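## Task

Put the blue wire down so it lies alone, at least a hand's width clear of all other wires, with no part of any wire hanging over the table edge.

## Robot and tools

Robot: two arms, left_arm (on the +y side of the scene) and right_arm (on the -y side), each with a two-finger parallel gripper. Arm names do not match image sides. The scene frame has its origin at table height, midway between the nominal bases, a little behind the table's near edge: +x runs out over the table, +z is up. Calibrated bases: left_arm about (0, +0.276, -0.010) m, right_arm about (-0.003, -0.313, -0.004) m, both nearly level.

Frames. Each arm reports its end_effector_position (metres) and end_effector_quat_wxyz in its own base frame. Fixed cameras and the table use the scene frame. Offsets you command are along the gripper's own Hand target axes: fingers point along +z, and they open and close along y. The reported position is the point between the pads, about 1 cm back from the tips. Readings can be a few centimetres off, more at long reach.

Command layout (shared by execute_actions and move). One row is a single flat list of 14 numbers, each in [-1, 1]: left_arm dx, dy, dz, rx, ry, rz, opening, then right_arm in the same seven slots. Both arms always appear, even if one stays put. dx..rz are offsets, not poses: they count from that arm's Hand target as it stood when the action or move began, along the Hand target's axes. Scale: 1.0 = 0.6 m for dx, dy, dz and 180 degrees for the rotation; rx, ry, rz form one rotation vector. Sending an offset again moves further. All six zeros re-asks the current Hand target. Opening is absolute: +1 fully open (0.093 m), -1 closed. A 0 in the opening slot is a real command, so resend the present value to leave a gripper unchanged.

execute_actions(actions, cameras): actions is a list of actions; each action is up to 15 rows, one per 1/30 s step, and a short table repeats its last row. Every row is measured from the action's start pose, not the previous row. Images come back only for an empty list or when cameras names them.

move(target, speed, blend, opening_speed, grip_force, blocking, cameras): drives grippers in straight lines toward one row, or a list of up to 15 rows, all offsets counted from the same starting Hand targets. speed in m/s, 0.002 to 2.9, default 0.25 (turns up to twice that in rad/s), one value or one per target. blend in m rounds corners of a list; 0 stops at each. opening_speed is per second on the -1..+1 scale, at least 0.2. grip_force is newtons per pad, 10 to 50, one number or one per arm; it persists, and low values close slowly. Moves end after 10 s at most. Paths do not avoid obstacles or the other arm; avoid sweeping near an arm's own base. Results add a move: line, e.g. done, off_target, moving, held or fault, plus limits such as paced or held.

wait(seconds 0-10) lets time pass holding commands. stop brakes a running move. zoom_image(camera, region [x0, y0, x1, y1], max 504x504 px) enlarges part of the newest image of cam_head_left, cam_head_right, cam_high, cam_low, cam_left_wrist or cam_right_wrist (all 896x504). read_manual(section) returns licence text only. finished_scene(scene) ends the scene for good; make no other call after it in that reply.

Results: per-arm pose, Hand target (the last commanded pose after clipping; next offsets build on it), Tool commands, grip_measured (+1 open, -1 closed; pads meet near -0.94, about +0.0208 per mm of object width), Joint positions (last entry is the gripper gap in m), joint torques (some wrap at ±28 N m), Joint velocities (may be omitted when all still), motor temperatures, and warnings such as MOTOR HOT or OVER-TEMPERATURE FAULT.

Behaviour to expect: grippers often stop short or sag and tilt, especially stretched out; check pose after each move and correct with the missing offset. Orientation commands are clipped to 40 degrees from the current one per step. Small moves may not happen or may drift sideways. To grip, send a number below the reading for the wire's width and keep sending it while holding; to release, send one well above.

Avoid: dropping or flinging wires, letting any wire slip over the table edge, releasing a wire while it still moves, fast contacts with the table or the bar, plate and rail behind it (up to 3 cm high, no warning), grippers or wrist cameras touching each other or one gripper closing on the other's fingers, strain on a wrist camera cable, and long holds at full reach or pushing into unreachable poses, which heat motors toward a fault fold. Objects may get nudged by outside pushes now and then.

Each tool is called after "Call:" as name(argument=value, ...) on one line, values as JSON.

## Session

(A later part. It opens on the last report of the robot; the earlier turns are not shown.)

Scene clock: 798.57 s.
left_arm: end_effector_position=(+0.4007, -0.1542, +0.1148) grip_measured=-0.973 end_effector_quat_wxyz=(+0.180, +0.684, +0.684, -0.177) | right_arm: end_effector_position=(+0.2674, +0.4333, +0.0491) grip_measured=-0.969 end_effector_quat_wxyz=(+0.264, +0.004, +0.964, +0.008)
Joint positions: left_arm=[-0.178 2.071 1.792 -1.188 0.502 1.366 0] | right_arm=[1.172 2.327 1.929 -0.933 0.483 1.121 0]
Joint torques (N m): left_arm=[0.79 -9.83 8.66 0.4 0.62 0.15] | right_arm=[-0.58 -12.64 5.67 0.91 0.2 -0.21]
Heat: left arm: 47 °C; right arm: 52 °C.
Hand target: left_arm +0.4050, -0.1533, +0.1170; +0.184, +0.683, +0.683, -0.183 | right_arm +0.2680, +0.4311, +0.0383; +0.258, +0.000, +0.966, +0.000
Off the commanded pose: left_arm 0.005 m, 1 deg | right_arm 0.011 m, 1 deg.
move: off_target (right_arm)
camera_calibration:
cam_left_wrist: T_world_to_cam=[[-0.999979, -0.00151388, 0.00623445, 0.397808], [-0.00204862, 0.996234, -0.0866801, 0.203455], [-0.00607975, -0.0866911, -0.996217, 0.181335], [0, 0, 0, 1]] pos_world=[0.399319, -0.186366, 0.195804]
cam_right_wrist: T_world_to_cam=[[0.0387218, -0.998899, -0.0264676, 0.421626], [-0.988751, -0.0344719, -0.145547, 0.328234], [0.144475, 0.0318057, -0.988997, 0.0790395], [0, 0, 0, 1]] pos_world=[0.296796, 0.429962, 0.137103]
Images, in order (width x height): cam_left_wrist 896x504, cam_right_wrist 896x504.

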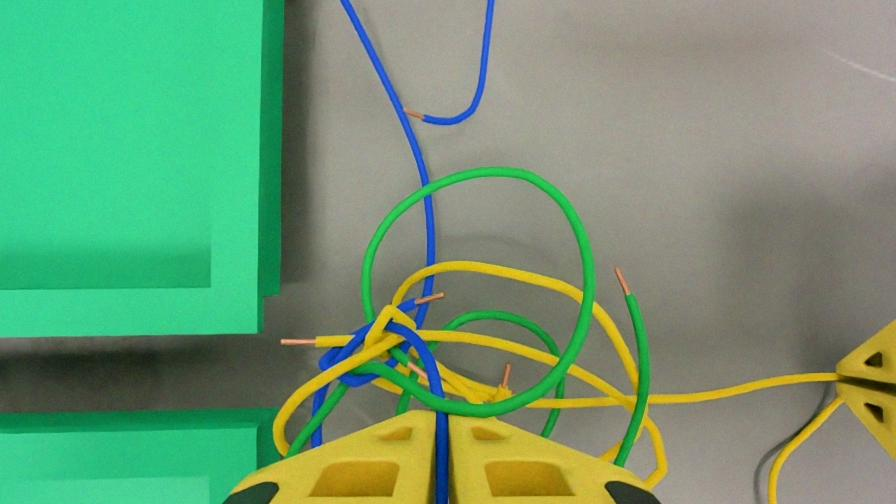

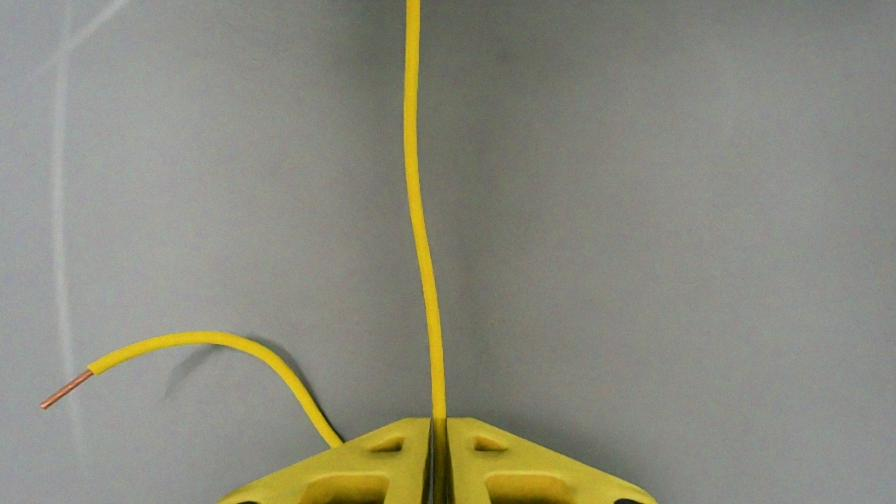

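Call:
move(target=[-0.0243,0.04,-0.0437,0,0,0,-1,0.0577,0,-0.04,0,0,0,-1], speed=0.08, cameras=["cam_left_wrist","cam_right_wrist"])

Call:
zoom_image(camera="cam_left_wrist", region=[250, 200, 700, 504])

Scene clock: 803.10 s.
left_arm: end_effector_position=(+0.4159, -0.1544, +0.1419) grip_measured=-0.973 end_effector_quat_wxyz=(+0.163, +0.683, +0.686, -0.189) | right_arm: end_effector_position=(+0.2369, +0.4321, +0.0326) grip_measured=-0.969 end_effector_quat_wxyz=(+0.268, +0.002, +0.963, -0.008)
Joint positions: left_arm=[-0.172 2.196 2.098 -1.418 0.502 1.38 0] | right_arm=[1.239 2.327 1.863 -0.931 0.517 1.197 0]
Joint torques (N m): left_arm=[1.26 -10.88 8.99 0.63 0.62 0.15] | right_arm=[0.83 -17.05 4.79 0.56 0.07 -0.06]
Motor temperatures (°C): left_arm=[27 47 49 36 31 30 29] | right_arm=[26 48 52 36 27 30 27]
Heat: left arm: 49 °C; right arm: 52 °C.
Hand target: left_arm +0.4289, -0.1527, +0.1469; +0.184, +0.683, +0.683, -0.183 | right_arm +0.2261, +0.4311, +0.0418; +0.258, +0.000, +0.966, +0.000
Off the commanded pose: left_arm 0.014 m, 3 deg | right_arm 0.014 m, 2 deg.
move: off_target (left_arm, right_arm)
camera_calibration:
cam_left_wrist: T_world_to_cam=[[-0.998824, 0.00486408, 0.0482417, 0.407308], [0.00107575, 0.996934, -0.0782452, 0.203607], [-0.0484743, -0.0781013, -0.995766, 0.227434], [0, 0, 0, 1]] pos_world=[0.417634, -0.187201, 0.222753]
cam_right_wrist: T_world_to_cam=[[0.0334751, -0.999423, 0.00573527, 0.421544], [-0.98771, -0.0339582, -0.152567, 0.295422], [0.152673, -0.0005576, -0.988277, 0.0792044], [0, 0, 0, 1]] pos_world=[0.265588, 0.431377, 0.12093]
Images, in order (width x height): cam_left_wrist 896x504, cam_right_wrist 896x504.

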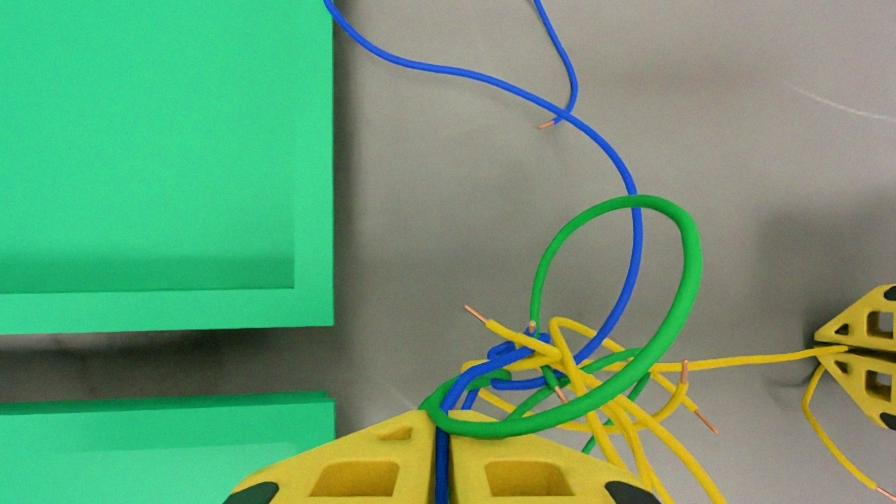

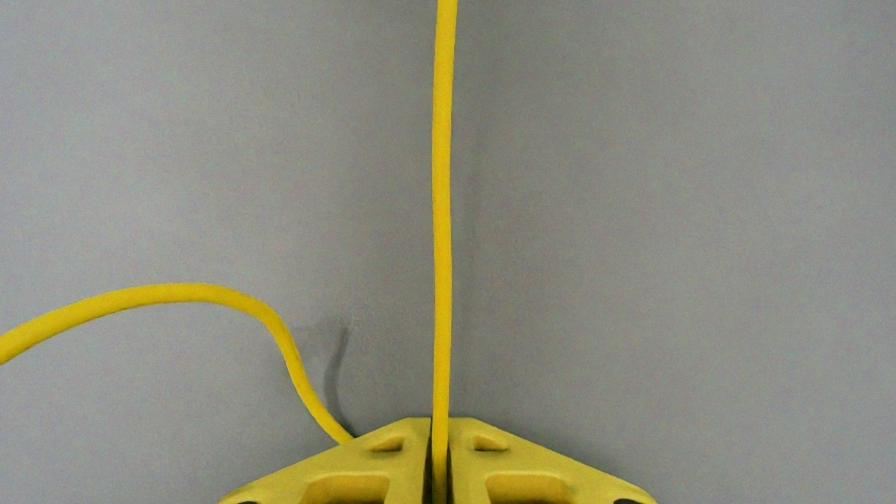

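Scaled by 1.120.

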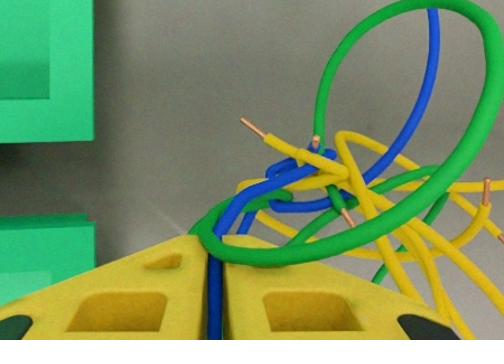

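Call:
move(target=[-0.03,0.03,-0.05,0,0,0,-1,0.04,0,-0.05,0,0,0,-1], speed=0.08, cameras=["cam_left_wrist","cam_right_wrist"])

Call:
zoom_image(camera="cam_left_wrist", region=[350, 200, 800, 504])

Scene clock: 806.57 s.
left_arm: end_effector_position=(+0.4160, -0.1544, +0.1506) grip_measured=-0.973 end_effector_quat_wxyz=(+0.153, +0.681, +0.688, -0.196) | right_arm: end_effector_position=(+0.2366, +0.4341, +0.0405) grip_measured=-0.970 end_effector_quat_wxyz=(+0.284, +0.010, +0.959, -0.002)
Joint positions: left_arm=[-0.172 2.234 2.196 -1.503 0.502 1.381 0] | right_arm=[1.25 2.313 1.858 -0.923 0.546 1.215 0]
Joint torques (N m): left_arm=[-0.06 -12.74 5.3 0.6 0.46 0.06] | right_arm=[-0.01 -13.7 6.42 0.66 0.14 -0.14]
Heat: left arm: 49 °C; right arm: 51 °C.
Hand target: left_arm +0.4182, -0.1548, +0.1499; +0.158, +0.682, +0.687, -0.193 (not the last commanded pose) | right_arm +0.2330, +0.4340, +0.0383; +0.276, +0.006, +0.961, -0.003 (not the last commanded pose)
Off the commanded pose: left_arm 0.044 m, 4 deg | right_arm 0.049 m, 3 deg.
move: held (left_arm, right_arm; a check stopped the path); limits=held
pose unreachable (left arm): on one or more control steps of this call, first in action 0 (counted from 0), this arm could not follow its commanded pose, so it was not sent that pose on those steps. It may still have moved: this result reports where it is.
cause: moving toward the commanded pose would bring a part of the arm too close to another arm (this arm's upper arm (the part past joint 2) and the right arm's wrist (the part past joint 4), along the way the arms are being sent, or toward where that arm still pushes).
pose unreachable (right arm): on one or more control steps of this call, first in action 0 (counted from 0), this arm could not follow its commanded pose, so it was not sent that pose on those steps. It may still have moved: this result reports where it is.
cause: moving toward the commanded pose would bring a part of the arm too close to another arm (this arm's wrist (the part past joint 4) and the left arm's upper arm (the part past joint 2), where that arm would come to rest).
camera_calibration:
cam_left_wrist: T_world_to_cam=[[-0.997421, 0.00526812, 0.0715853, 0.403035], [-0.0000571513, 0.997244, -0.0741857, 0.204231], [-0.0717789, -0.0739985, -0.994672, 0.246199], [0, 0, 0, 1]] pos_world=[0.419679, -0.187573, 0.231187]
cam_right_wrist: T_world_to_cam=[[0.0233574, -0.999679, -0.00978306, 0.426691], [-0.982473, -0.0211429, -0.185204, 0.290911], [0.184937, 0.0139375, -0.982651, 0.0728721], [0, 0, 0, 1]] pos_world=[0.262369, 0.43169, 0.12966]
Images, in order (width x height): cam_left_wrist 896x504, cam_right_wrist 896x504.

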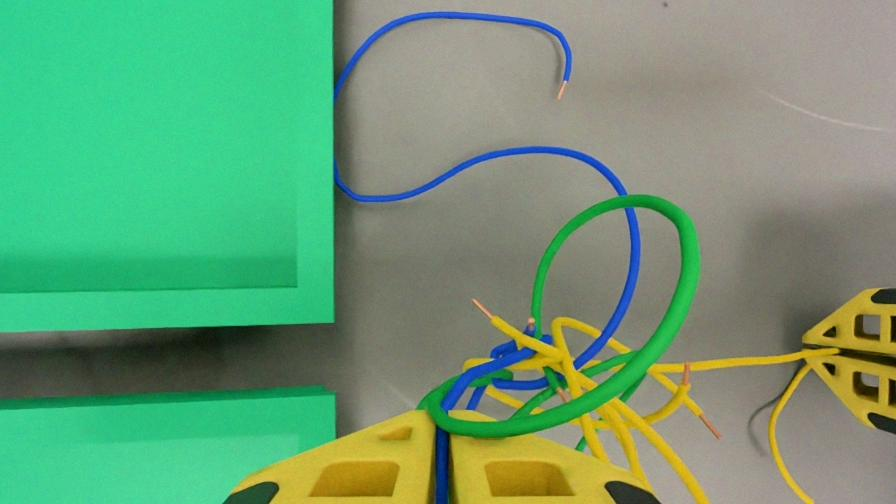

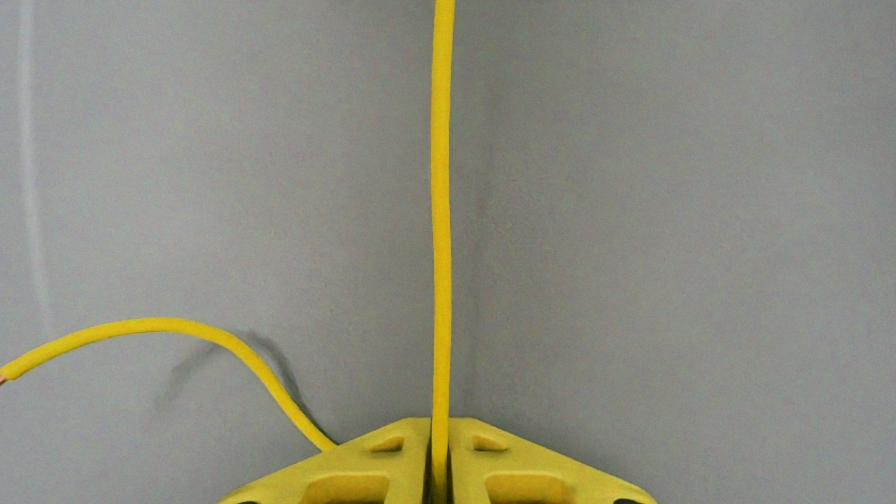

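Scaled by 1.120.

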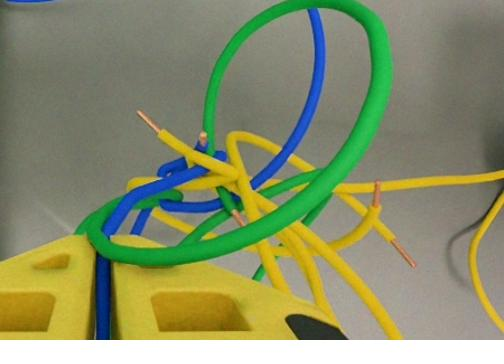

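Call:
move(target=[0,0,0,0,0,0,-1,0,-0.17,0,0,0,0,-1], speed=0.08, cameras=["cam_left_wrist","cam_right_wrist"])

Call:
zoom_image(camera="cam_left_wrist", region=[350, 200, 800, 504])

Scene clock: 813.83 s.
left_arm: end_effector_position=(+0.4095, -0.1555, +0.1506) grip_measured=-0.973 end_effector_quat_wxyz=(+0.142, +0.681, +0.689, -0.204) | right_arm: end_effector_position=(+0.2427, +0.3421, +0.0418) grip_measured=-0.970 end_effector_quat_wxyz=(+0.299, +0.018, +0.954, +0.008)
Joint positions: left_arm=[-0.177 2.234 2.196 -1.529 0.502 1.381 0] | right_arm=[1.165 1.969 1.298 -0.627 0.549 1.126 0]
Joint torques (N m): left_arm=[0.39 -12.67 5.33 0.78 0.46 0.06] | right_arm=[-0.05 -12.67 4.16 0.49 -0.05 -0.21]
Heat: left arm: 49 °C; right arm: 50 °C.
Hand target: left_arm +0.4181, -0.1549, +0.1499; +0.158, +0.682, +0.687, -0.193 | right_arm +0.2318, +0.3320, +0.0386; +0.276, +0.006, +0.961, -0.003
Off the commanded pose: left_arm 0.009 m, 2 deg | right_arm 0.015 m, 3 deg.
move: off_target (right_arm)
camera_calibration:
cam_left_wrist: T_world_to_cam=[[-0.995194, 0.00985044, 0.0974303, 0.392472], [0.00301644, 0.997539, -0.0700425, 0.203495], [-0.0978805, -0.069412, -0.992775, 0.256769], [0, 0, 0, 1]] pos_world=[0.415105, -0.189037, 0.230928]
cam_right_wrist: T_world_to_cam=[[0.0127941, -0.999377, -0.0328952, 0.337927], [-0.976339, -0.00538345, -0.216179, 0.289648], [0.215867, 0.0348827, -0.975799, 0.0593885], [0, 0, 0, 1]] pos_world=[0.265651, 0.337204, 0.131683]
Images, in order (width x height): cam_left_wrist 896x504, cam_right_wrist 896x504.

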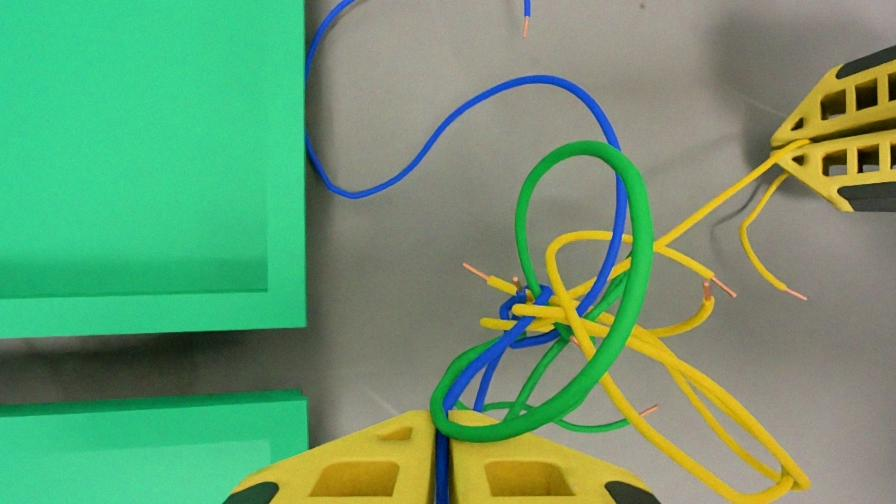

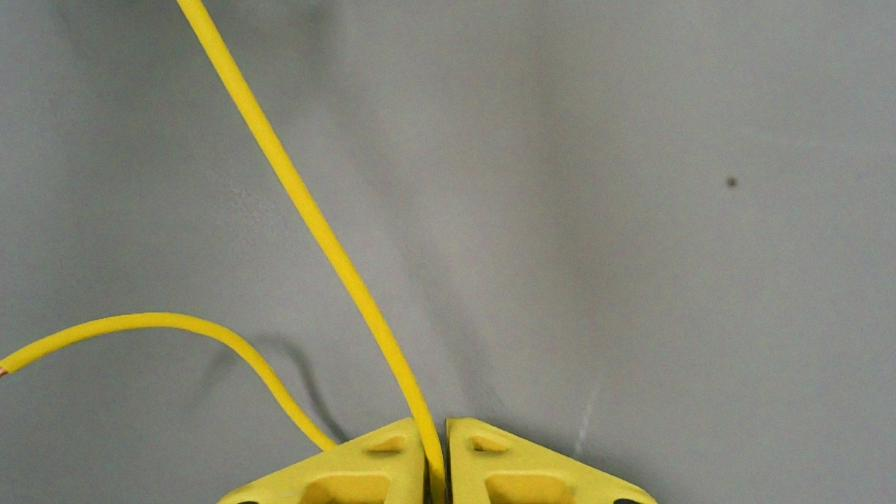

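Scaled by 1.120.

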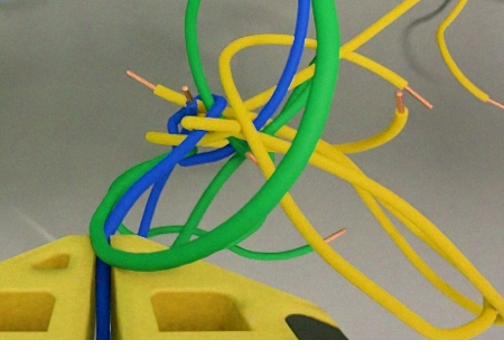

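Call:
move(target=[0.039,0.02,-0.1,0,0,0,-1,0,-0.05,0,0,0,0,-1], speed=0.08, cameras=["cam_left_wrist","cam_right_wrist"])

Call:
zoom_image(camera="cam_left_wrist", region=[350, 200, 800, 504])

Scene clock: 818.63 s.
left_arm: end_effector_position=(+0.4146, -0.1245, +0.1617) grip_measured=-0.973 end_effector_quat_wxyz=(+0.159, +0.667, +0.696, -0.213) | right_arm: end_effector_position=(+0.2537, +0.3312, +0.0568) grip_measured=-0.970 end_effector_quat_wxyz=(+0.321, +0.032, +0.945, +0.053)
Joint positions: left_arm=[-0.091 2.238 2.235 -1.588 0.538 1.443 0] | right_arm=[1.128 1.861 1.175 -0.485 0.544 1.082 0]
Joint torques (N m): left_arm=[3.49 -16.1 9.48 0.62 0.23 0.13] | right_arm=[0.01 -11.1 3.54 -0.03 -0.1 -0.17]
Heat: left arm: 50 °C; right arm: 51 °C.
Hand target: left_arm +0.4325, -0.1056, +0.1907; +0.158, +0.682, +0.687, -0.193 | right_arm +0.2313, +0.3020, +0.0387; +0.276, +0.006, +0.961, -0.003
Off the commanded pose: left_arm 0.039 m, 3 deg | right_arm 0.041 m, 9 deg.
joint read past its limit (left arm) — joint 4 (wrist pitch), lower limit.
joint sent to its limit (left arm) — joint 4 (wrist pitch), lower limit. The joint targets are off in orientation, not in position.
move: off_target (left_arm, right_arm)
camera_calibration:
cam_left_wrist: T_world_to_cam=[[-0.995338, -0.018262, 0.0947037, 0.393122], [-0.0284123, 0.993857, -0.106966, 0.191865], [-0.0921685, -0.109158, -0.989742, 0.262653], [0, 0, 0, 1]] pos_world=[0.420949, -0.154837, 0.243252]
cam_right_wrist: T_world_to_cam=[[0.0165022, -0.992134, -0.124085, 0.32924], [-0.964371, 0.0169789, -0.26401, 0.295838], [0.26404, 0.12402, -0.956505, 0.0292085], [0, 0, 0, 1]] pos_world=[0.272152, 0.318005, 0.146896]
Images, in order (width x height): cam_left_wrist 896x504, cam_right_wrist 896x504.

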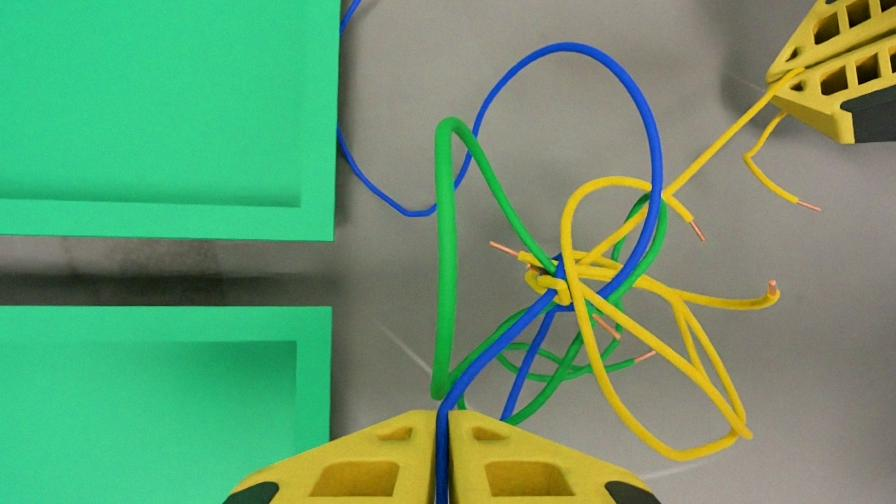

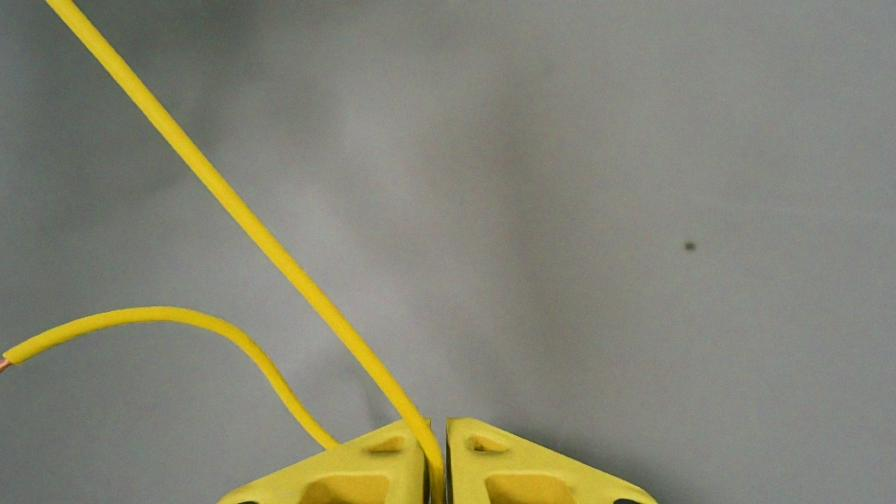

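Scaled by 1.120.

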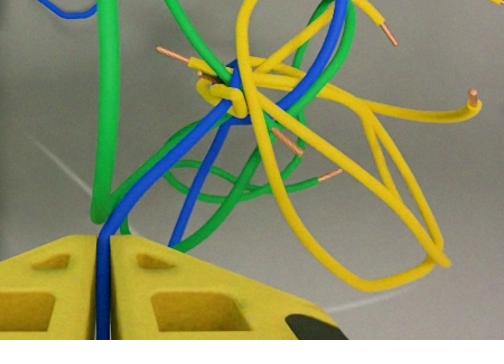

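Call:
zoom_image(camera="cam_left_wrist", region=[470, 180, 700, 420])

Scaled by 2.100.

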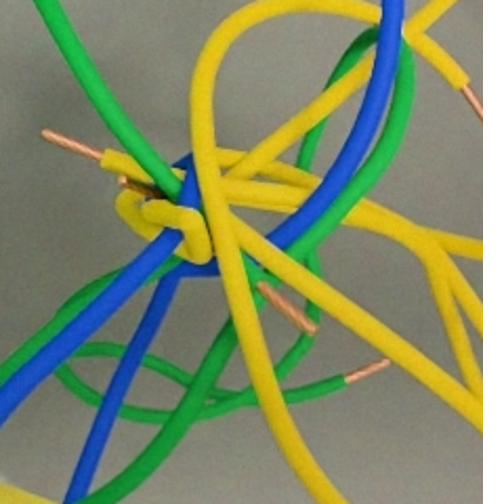

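Call:
move(target=[0.03,0.0,-0.05,0,0,0,-1,0.02,-0.06,-0.02,0,0,0,-1], speed=0.06, cameras=["cam_left_wrist","cam_right_wrist"])

Call:
zoom_image(camera="cam_left_wrist", region=[450, 150, 750, 450])

Scene clock: 829.30 s.
left_arm: end_effector_position=(+0.4176, -0.1109, +0.1797) grip_measured=-0.973 end_effector_quat_wxyz=(+0.194, +0.665, +0.690, -0.210) | right_arm: end_effector_position=(+0.2472, +0.3149, +0.0780) grip_measured=-0.970 end_effector_quat_wxyz=(+0.341, +0.042, +0.934, +0.097)
Joint positions: left_arm=[-0.045 2.202 2.235 -1.588 0.579 1.483 0] | right_arm=[1.125 1.708 1.033 -0.39 0.543 1.071 0]
Joint torques (N m): left_arm=[5.89 -16.84 8.49 0.7 -0.06 0.12] | right_arm=[-0.13 -9.32 2.56 -0.55 -0.1 -0.13]
Motor temperatures (°C): left_arm=[27 58 52 36 31 30 29] | right_arm=[26 50 49 35 27 30 28]
Heat: left arm: 58 °C; right arm: 50 °C.
Hand target: left_arm +0.4335, -0.0753, +0.2082; +0.158, +0.682, +0.687, -0.193 | right_arm +0.2144, +0.2662, +0.0425; +0.276, +0.006, +0.961, -0.003
Off the commanded pose: left_arm 0.048 m, 5 deg | right_arm 0.069 m, 15 deg.
joint read past its limit (left arm) — joint 4 (wrist pitch), lower limit.
joint sent to its limit (left arm) — joint 4 (wrist pitch), lower limit. The joint targets are off in orientation, not in position.
move: off_target (left_arm, right_arm)
camera_calibration:
cam_left_wrist: T_world_to_cam=[[-0.99872, -0.0276878, 0.0423282, 0.404448], [-0.0338583, 0.987674, -0.152817, 0.190219], [-0.0375753, -0.154054, -0.987348, 0.253981], [0, 0, 0, 1]] pos_world=[0.419914, -0.137549, 0.262717]
cam_right_wrist: T_world_to_cam=[[0.0300418, -0.97699, -0.21116, 0.314526], [-0.951267, 0.0369184, -0.30615, 0.289198], [0.306901, 0.210067, -0.928269, 0.0133197], [0, 0, 0, 1]] pos_world=[0.261568, 0.293814, 0.167318]
Images, in order (width x height): cam_left_wrist 896x504, cam_right_wrist 896x504.

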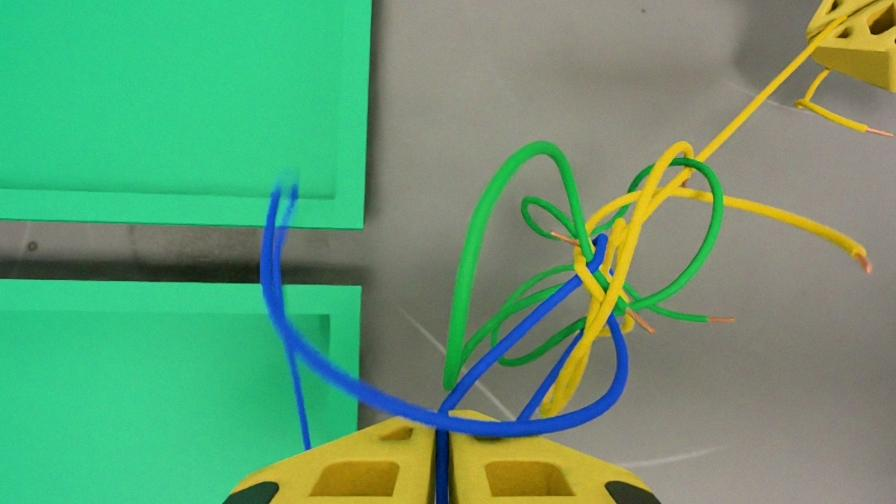

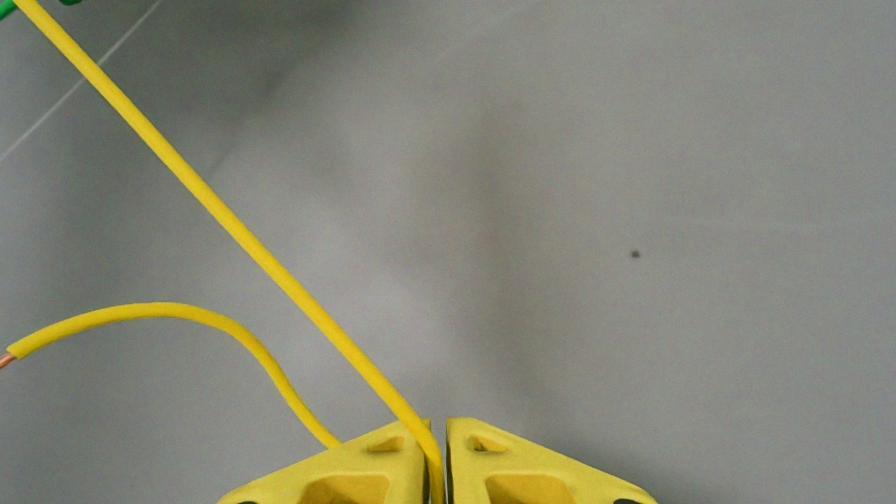

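Scaled by 1.680.

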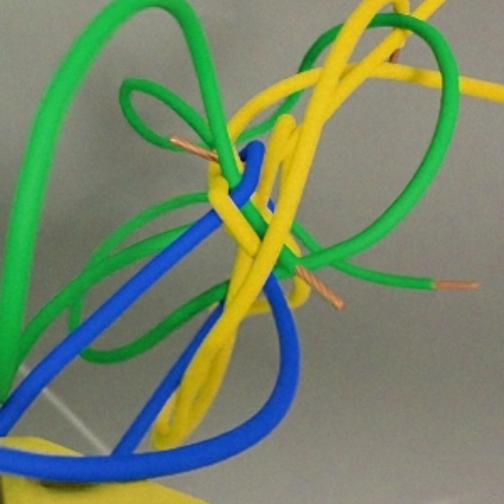

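Call:
execute_actions(actions=[], cameras=["cam_left_wrist","cam_right_wrist","cam_high","cam_head_left"])

Scene clock: 850.57 s.
left_arm: end_effector_position=(+0.4176, -0.1109, +0.1797) grip_measured=-0.973 end_effector_quat_wxyz=(+0.194, +0.665, +0.690, -0.210) | right_arm: end_effector_position=(+0.2472, +0.3149, +0.0780) grip_measured=-0.970 end_effector_quat_wxyz=(+0.341, +0.042, +0.934, +0.096)
Joint positions: left_arm=[-0.045 2.202 2.235 -1.588 0.579 1.483 0] | right_arm=[1.125 1.708 1.033 -0.39 0.543 1.071 0]
Joint velocities: within noise
Joint torques (N m): left_arm=[5.9 -16.83 8.5 0.7 -0.06 0.11] | right_arm=[-0.06 -9.35 2.59 -0.57 -0.1 -0.15]
Motor temperatures (°C): left_arm=[29 73 54 36 31 30 29] | right_arm=[26 46 46 34 27 30 28]
Heat: left arm: 73 °C; right arm: 46 °C.
Hand target: left_arm +0.4335, -0.0753, +0.2082; +0.158, +0.682, +0.687, -0.193 | right_arm +0.2144, +0.2662, +0.0425; +0.276, +0.006, +0.961, -0.003
Tool commands: left_gripper/opening=-1.0 right_gripper/opening=-1.0
Off the commanded pose: left_arm 0.048 m, 5 deg | right_arm 0.069 m, 15 deg.
joint read past its limit (left arm) — joint 4 (wrist pitch), lower limit.
camera_calibration:
cam_left_wrist: T_world_to_cam=[[-0.99872, -0.0276878, 0.0423282, 0.404448], [-0.0338583, 0.987674, -0.152817, 0.190219], [-0.0375753, -0.154054, -0.987348, 0.253981], [0, 0, 0, 1]] pos_world=[0.419914, -0.137549, 0.262717]
cam_right_wrist: T_world_to_cam=[[0.0302937, -0.97704, -0.210893, 0.314429], [-0.951258, 0.036602, -0.306216, 0.2893], [0.306904, 0.20989, -0.928308, 0.0133777], [0, 0, 0, 1]] pos_world=[0.261568, 0.293813, 0.167318]
Images, in order (width x height): cam_head_left 896x504, cam_high 896x504, cam_left_wrist 896x504, cam_right_wrist 896x504.

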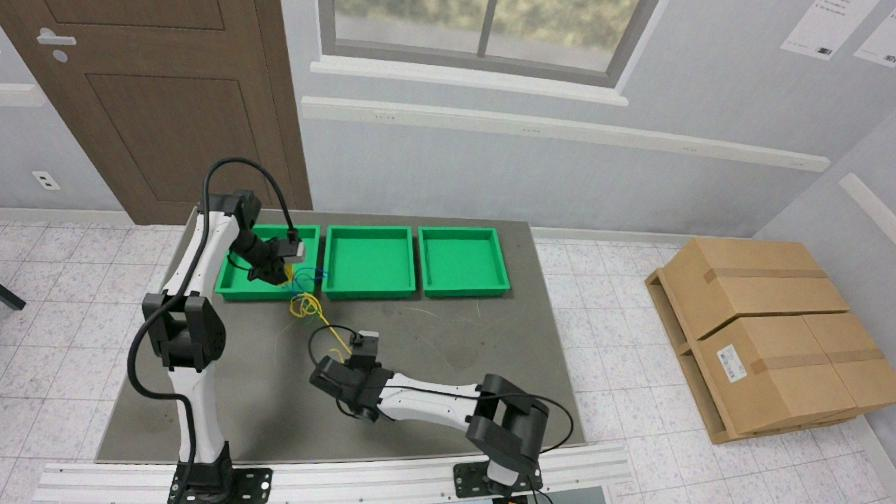

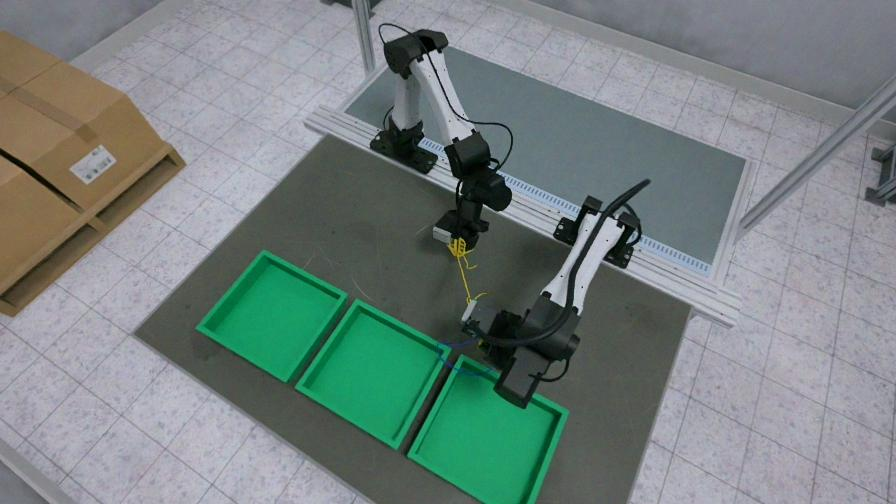

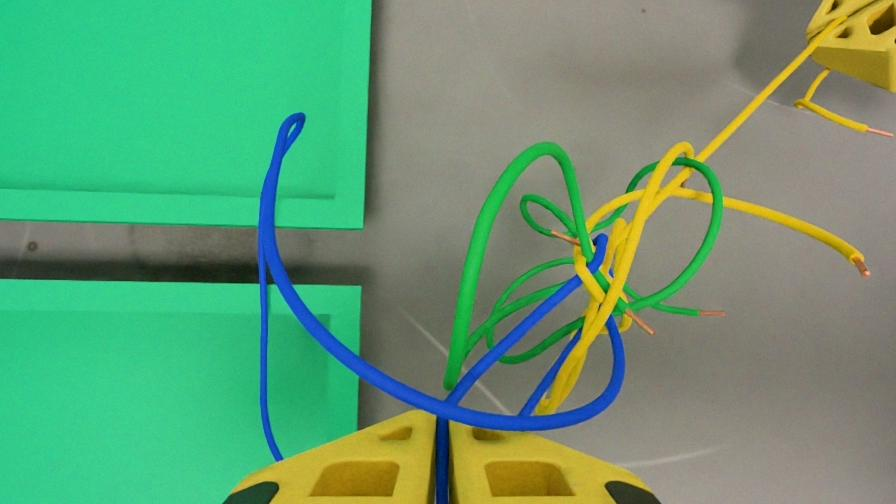

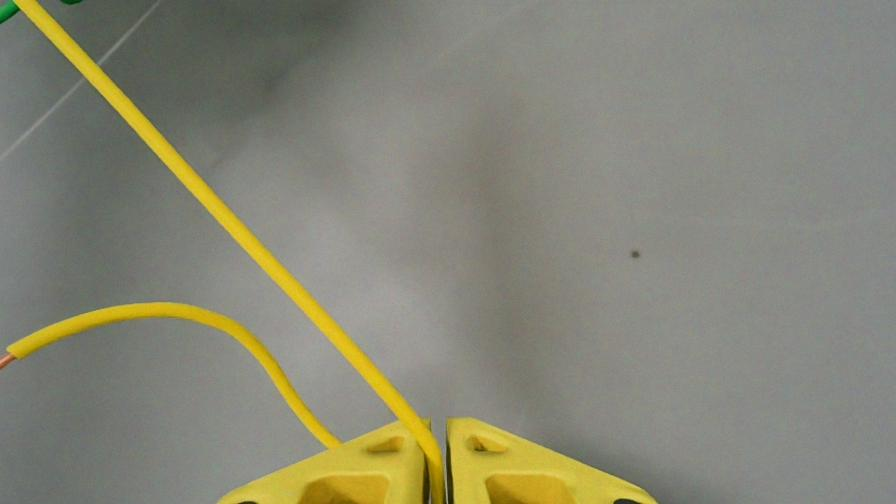

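Call:
move(target=[-0.009,-0.116,0.141,0,0,0,-1,0,0,0,0,0,0,-1], speed=0.12, cameras=["cam_left_wrist"])

Scene clock: 859.37 s.
left_arm: end_effector_position=(+0.3597, -0.1233, +0.1327) grip_measured=-0.973 end_effector_quat_wxyz=(+0.149, +0.675, +0.689, -0.217) | right_arm: end_effector_position=(+0.2220, +0.2766, +0.0481) grip_measured=-0.970 end_effector_quat_wxyz=(+0.289, +0.009, +0.957, +0.014)
Joint positions: left_arm=[-0.104 1.991 1.739 -1.361 0.532 1.459 0] | right_arm=[1.13 1.708 0.99 -0.555 0.514 1.071 0]
Joint torques (N m): left_arm=[-0.35 -13.86 4.68 0.49 0.19 0.04] | right_arm=[0.05 -8.72 4.77 0.58 0.19 -0.04]
Motor temperatures (°C): left_arm=[29 76 54 36 31 30 29] | right_arm=[26 45 46 34 27 30 28]
Heat: left arm: 76 °C; right arm: 46 °C. Fold the left arm in close to its base, or ease its load, before you think long.
Hand target: left_arm +0.3602, -0.1204, +0.1402; +0.158, +0.682, +0.687, -0.193 | right_arm +0.2144, +0.2662, +0.0426; +0.276, +0.006, +0.961, -0.003
Off the commanded pose: left_arm 0.008 m, 3 deg | right_arm 0.014 m, 3 deg.
MOTOR HOT: joint 2 (shoulder) of the left arm reports 76 °C; the controller's stop level is 90 °C. To cool a motor, set the load down, stop pushing, or move to a pose that needs little force.
move: off_target (left_arm, right_arm)
camera_calibration:
cam_left_wrist: T_world_to_cam=[[-0.994012, 0.00711856, 0.109035, 0.342017], [-0.00375516, 0.995061, -0.0991983, 0.176268], [-0.109202, -0.0990138, -0.989076, 0.236259], [0, 0, 0, 1]] pos_world=[0.366431, -0.15444, 0.213872]
Images, in order (width x height): cam_left_wrist 896x504.

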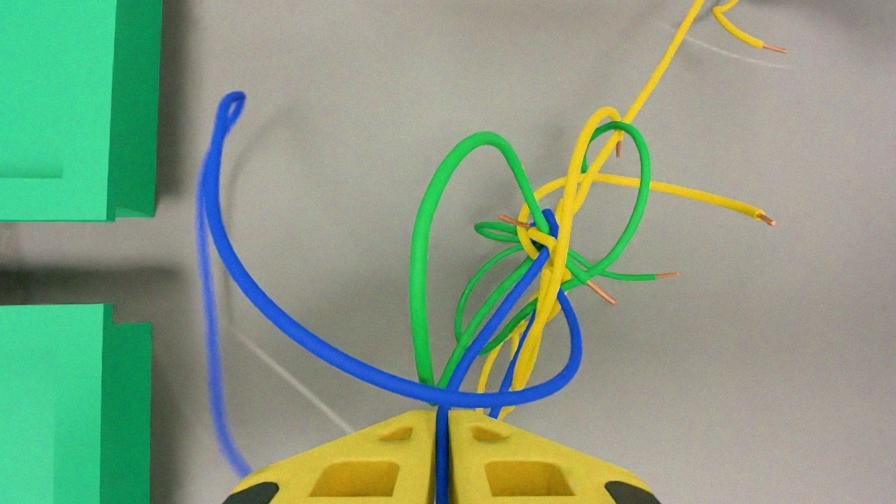

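Call:
zoom_image(camera="cam_left_wrist", region=[396, 90, 696, 430])

Call:
move(target=[0,-0.15,0.05,0,0,0,-1,0,0,0,0,0,0,-1], speed=0.12, cameras=["cam_left_wrist"])

Scaled by 1.482.

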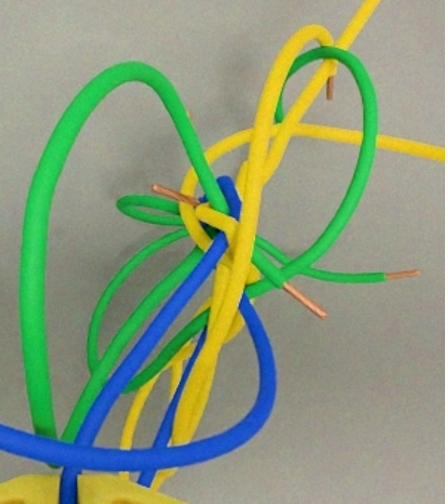

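Scene clock: 866.23 s.
left_arm: end_effector_position=(+0.2735, -0.1354, +0.1177) grip_measured=-0.973 end_effector_quat_wxyz=(+0.158, +0.679, +0.688, -0.202) | right_arm: end_effector_position=(+0.2197, +0.2726, +0.0466) grip_measured=-0.970 end_effector_quat_wxyz=(+0.284, +0.006, +0.959, +0.005)
Joint positions: left_arm=[-0.183 1.631 1.235 -1.136 0.517 1.363 0] | right_arm=[1.13 1.708 0.99 -0.577 0.512 1.071 0]
Joint torques (N m): left_arm=[-0.73 -9.32 4.49 0.52 0.31 0.01] | right_arm=[0.03 -8.69 4.67 0.76 0.23 -0.03]
Motor temperatures (°C): left_arm=[29 75 52 35 31 30 29] | right_arm=[26 45 46 34 27 30 28]
Heat: left arm: 75 °C; right arm: 46 °C. Fold the left arm in close to its base, or ease its load, before you think long.
Hand target: left_arm +0.2691, -0.1343, +0.1183; +0.158, +0.682, +0.687, -0.193 | right_arm +0.2143, +0.2662, +0.0426; +0.276, +0.006, +0.961, -0.003
Off the commanded pose: left_arm 0.005 m, 1 deg | right_arm 0.009 m, 1 deg.
MOTOR HOT: still on. Joint 2 (shoulder) of the left arm reports 75 °C.
move: done
camera_calibration:
cam_left_wrist: T_world_to_cam=[[-0.997245, 0.00314131, 0.0741121, 0.262492], [-0.00355779, 0.995928, -0.0900866, 0.185499], [-0.0740932, -0.0901021, -0.993173, 0.202931], [0, 0, 0, 1]] pos_world=[0.277464, -0.167284, 0.198802]
Images, in order (width x height): cam_left_wrist 896x504.

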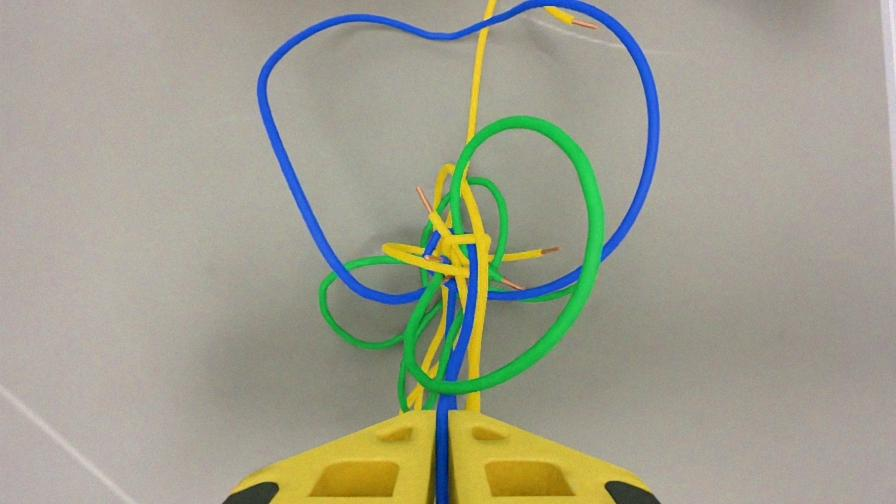

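Call:
zoom_image(camera="cam_left_wrist", region=[376, 140, 636, 420])

Scaled by 1.800.

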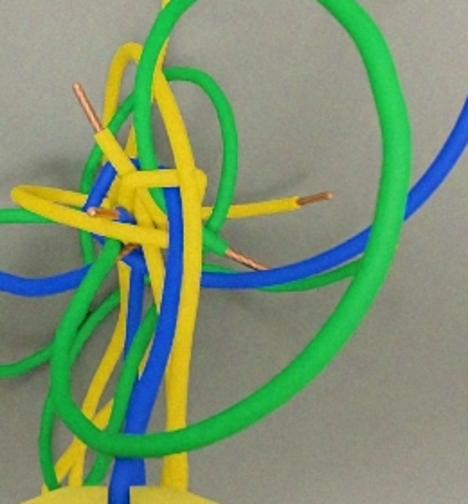

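Call:
move(target=[0.050,0.005,0.092,0,0,0,-1,0,0,0,0,0,0,-1], speed=0.12, cameras=["cam_left_wrist","cam_right_wrist"])

Scene clock: 875.17 s.
left_arm: end_effector_position=(+0.2730, -0.1351, +0.0636) grip_measured=-0.973 end_effector_quat_wxyz=(+0.169, +0.681, +0.686, -0.194) | right_arm: end_effector_position=(+0.2197, +0.2725, +0.0465) grip_measured=-0.970 end_effector_quat_wxyz=(+0.284, +0.006, +0.959, +0.005)
Joint positions: left_arm=[-0.183 1.66 1.042 -0.885 0.516 1.362 0] | right_arm=[1.13 1.708 0.99 -0.578 0.512 1.071 0]
Joint torques (N m): left_arm=[-0.81 -6.27 4.49 0.61 0.32 0.01] | right_arm=[0.09 -8.66 4.67 0.75 0.2 -0.03]
Motor temperatures (°C): left_arm=[28 70 50 35 31 30 29] | right_arm=[26 44 46 34 27 30 28]
Heat: left arm: 70 °C; right arm: 46 °C.
Hand target: left_arm +0.2689, -0.1345, +0.0555; +0.158, +0.682, +0.687, -0.193 | right_arm +0.2143, +0.2662, +0.0426; +0.276, +0.006, +0.961, -0.003
Off the commanded pose: left_arm 0.009 m, 1 deg | right_arm 0.009 m, 1 deg.
MOTOR HOT: cleared for the motors of the left arm.
move: done
camera_calibration:
cam_left_wrist: T_world_to_cam=[[-0.998959, 0.00226028, 0.0455687, 0.268144], [-0.0020352, 0.99557, -0.0939975, 0.180049], [-0.0455793, -0.0939924, -0.994529, 0.140927], [0, 0, 0, 1]] pos_world=[0.274654, -0.166611, 0.144862]
cam_right_wrist: T_world_to_cam=[[0.0329578, -0.999253, -0.0201722, 0.263818], [-0.982287, -0.02866, -0.185177, 0.273972], [0.184461, 0.0259179, -0.982498, 0.0810106], [0, 0, 0, 1]] pos_world=[0.245481, 0.269373, 0.135648]
Images, in order (width x height): cam_left_wrist 896x504, cam_right_wrist 896x504.

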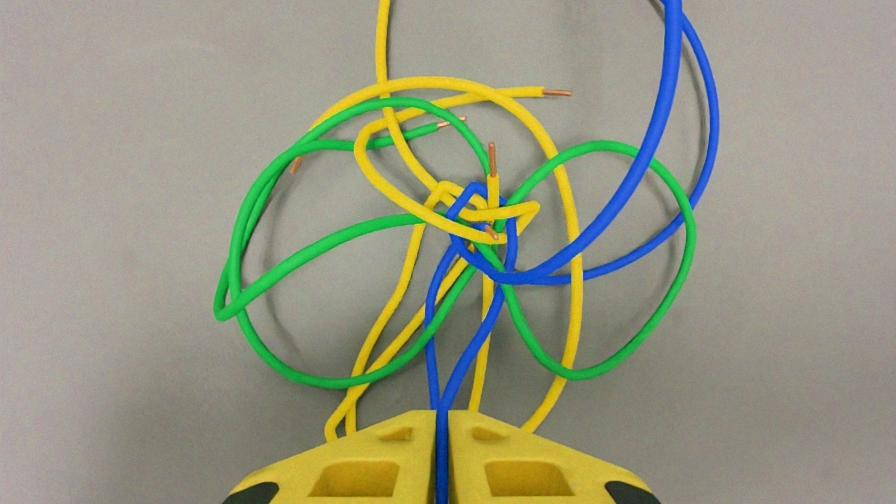

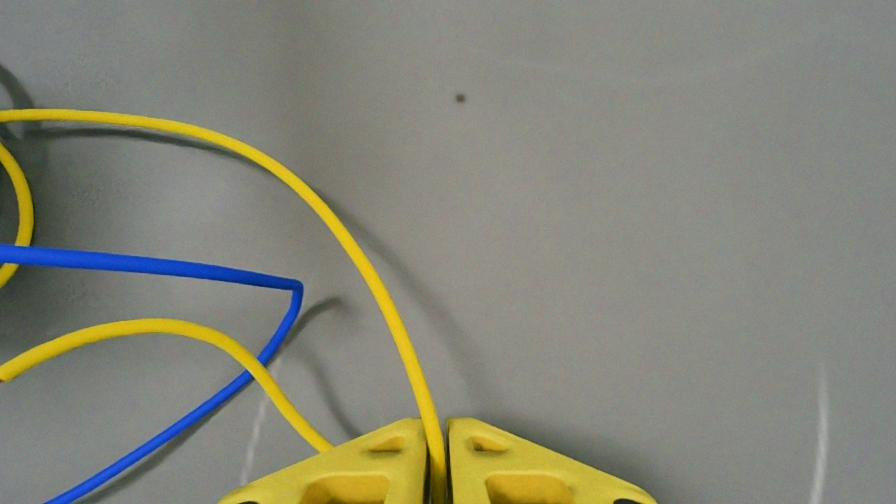

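Call:
zoom_image(camera="cam_left_wrist", region=[396, 130, 636, 420])

Scaled by 1.738.

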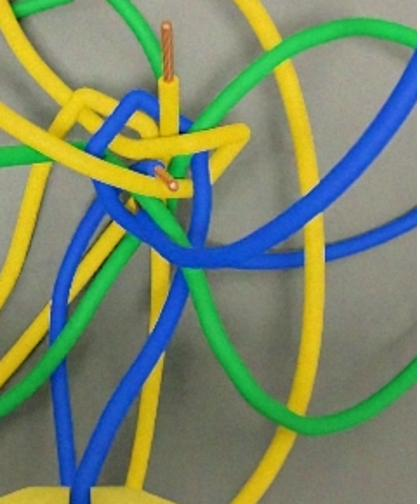

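Call:
zoom_image(camera="cam_left_wrist", region=[436, 170, 556, 300])

Scaled by 3.877.

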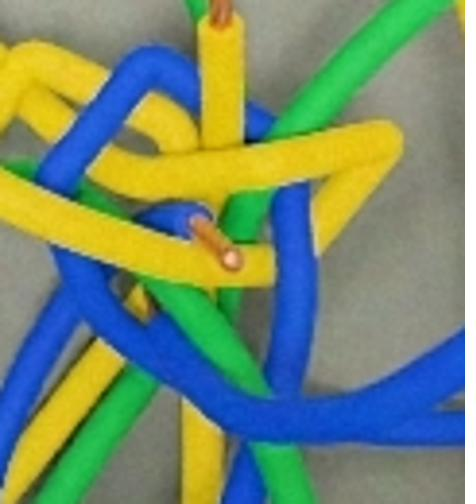

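Call:
execute_actions(actions=[[[0,0,0,0,0,0,-1,0,0,0,0,0,0,-0.3]],[[0,0,0,0,0,0,-1,0,0,0,0,0,0,-0.3]]], cameras=["cam_left_wrist","cam_right_wrist"])

Scene clock: 919.03 s.
left_arm: end_effector_position=(+0.2732, -0.1351, +0.0636) grip_measured=-0.973 end_effector_quat_wxyz=(+0.170, +0.681, +0.686, -0.193) | right_arm: end_effector_position=(+0.2197, +0.2725, +0.0465) grip_measured=-0.301 end_effector_quat_wxyz=(+0.284, +0.006, +0.959, +0.005)
Joint positions: left_arm=[-0.183 1.66 1.042 -0.884 0.516 1.362 0] | right_arm=[1.13 1.708 0.99 -0.578 0.512 1.071 0.031]
Joint torques (N m): left_arm=[-0.84 -6.27 4.51 0.63 0.32 0.02] | right_arm=[0.01 -8.73 4.77 0.74 0.21 -0.03]
Motor temperatures (°C): left_arm=[28 53 46 35 31 30 29] | right_arm=[26 43 47 34 27 30 28]
Heat: left arm: 53 °C; right arm: 47 °C.
Hand target: left_arm +0.2689, -0.1345, +0.0555; +0.158, +0.682, +0.687, -0.193 | right_arm +0.2143, +0.2662, +0.0426; +0.276, +0.006, +0.961, -0.003
Off the commanded pose: left_arm 0.009 m, 1 deg | right_arm 0.009 m, 1 deg.
camera_calibration:
cam_left_wrist: T_world_to_cam=[[-0.999008, 0.00226207, 0.0444652, 0.268425], [-0.00193866, 0.995551, -0.0942028, 0.18015], [-0.0444805, -0.0941956, -0.99456, 0.14059], [0, 0, 0, 1]] pos_world=[0.274762, -0.166713, 0.14486]
cam_right_wrist: T_world_to_cam=[[0.0329578, -0.999253, -0.0201722, 0.263818], [-0.982287, -0.02866, -0.185177, 0.273972], [0.184461, 0.0259179, -0.982498, 0.0810106], [0, 0, 0, 1]] pos_world=[0.245481, 0.269373, 0.135648]
Images, in order (width x height): cam_left_wrist 896x504, cam_right_wrist 896x504.

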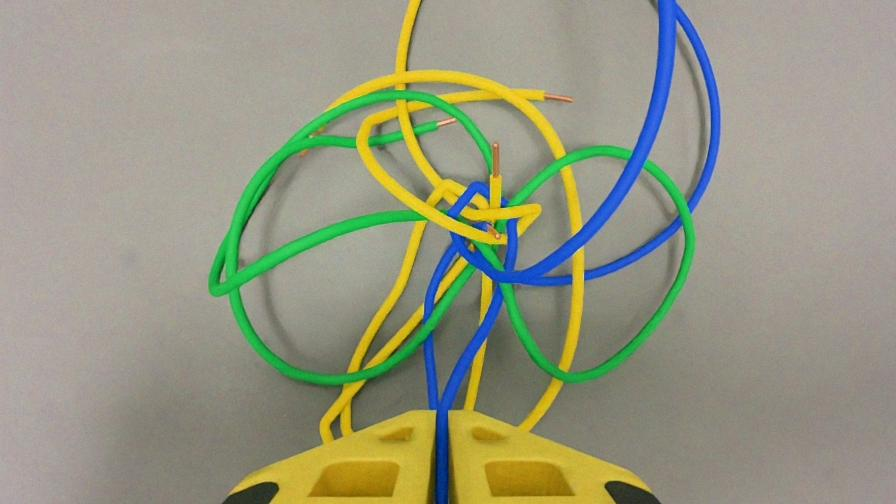

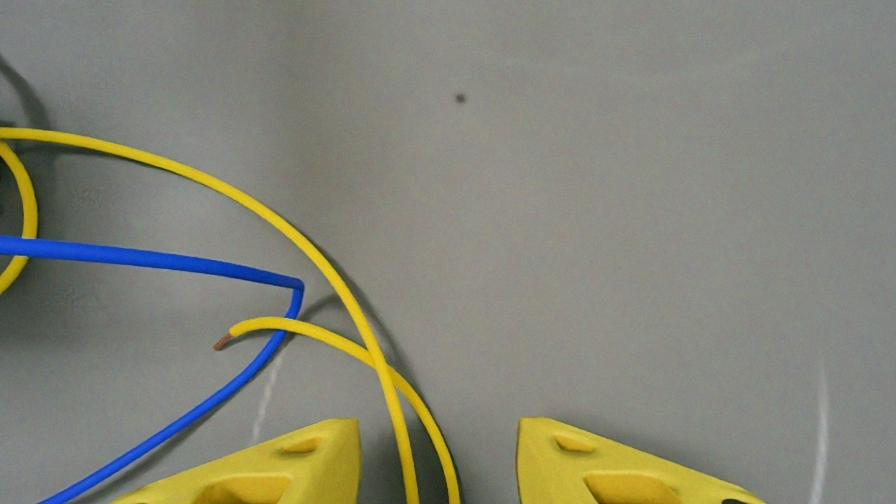

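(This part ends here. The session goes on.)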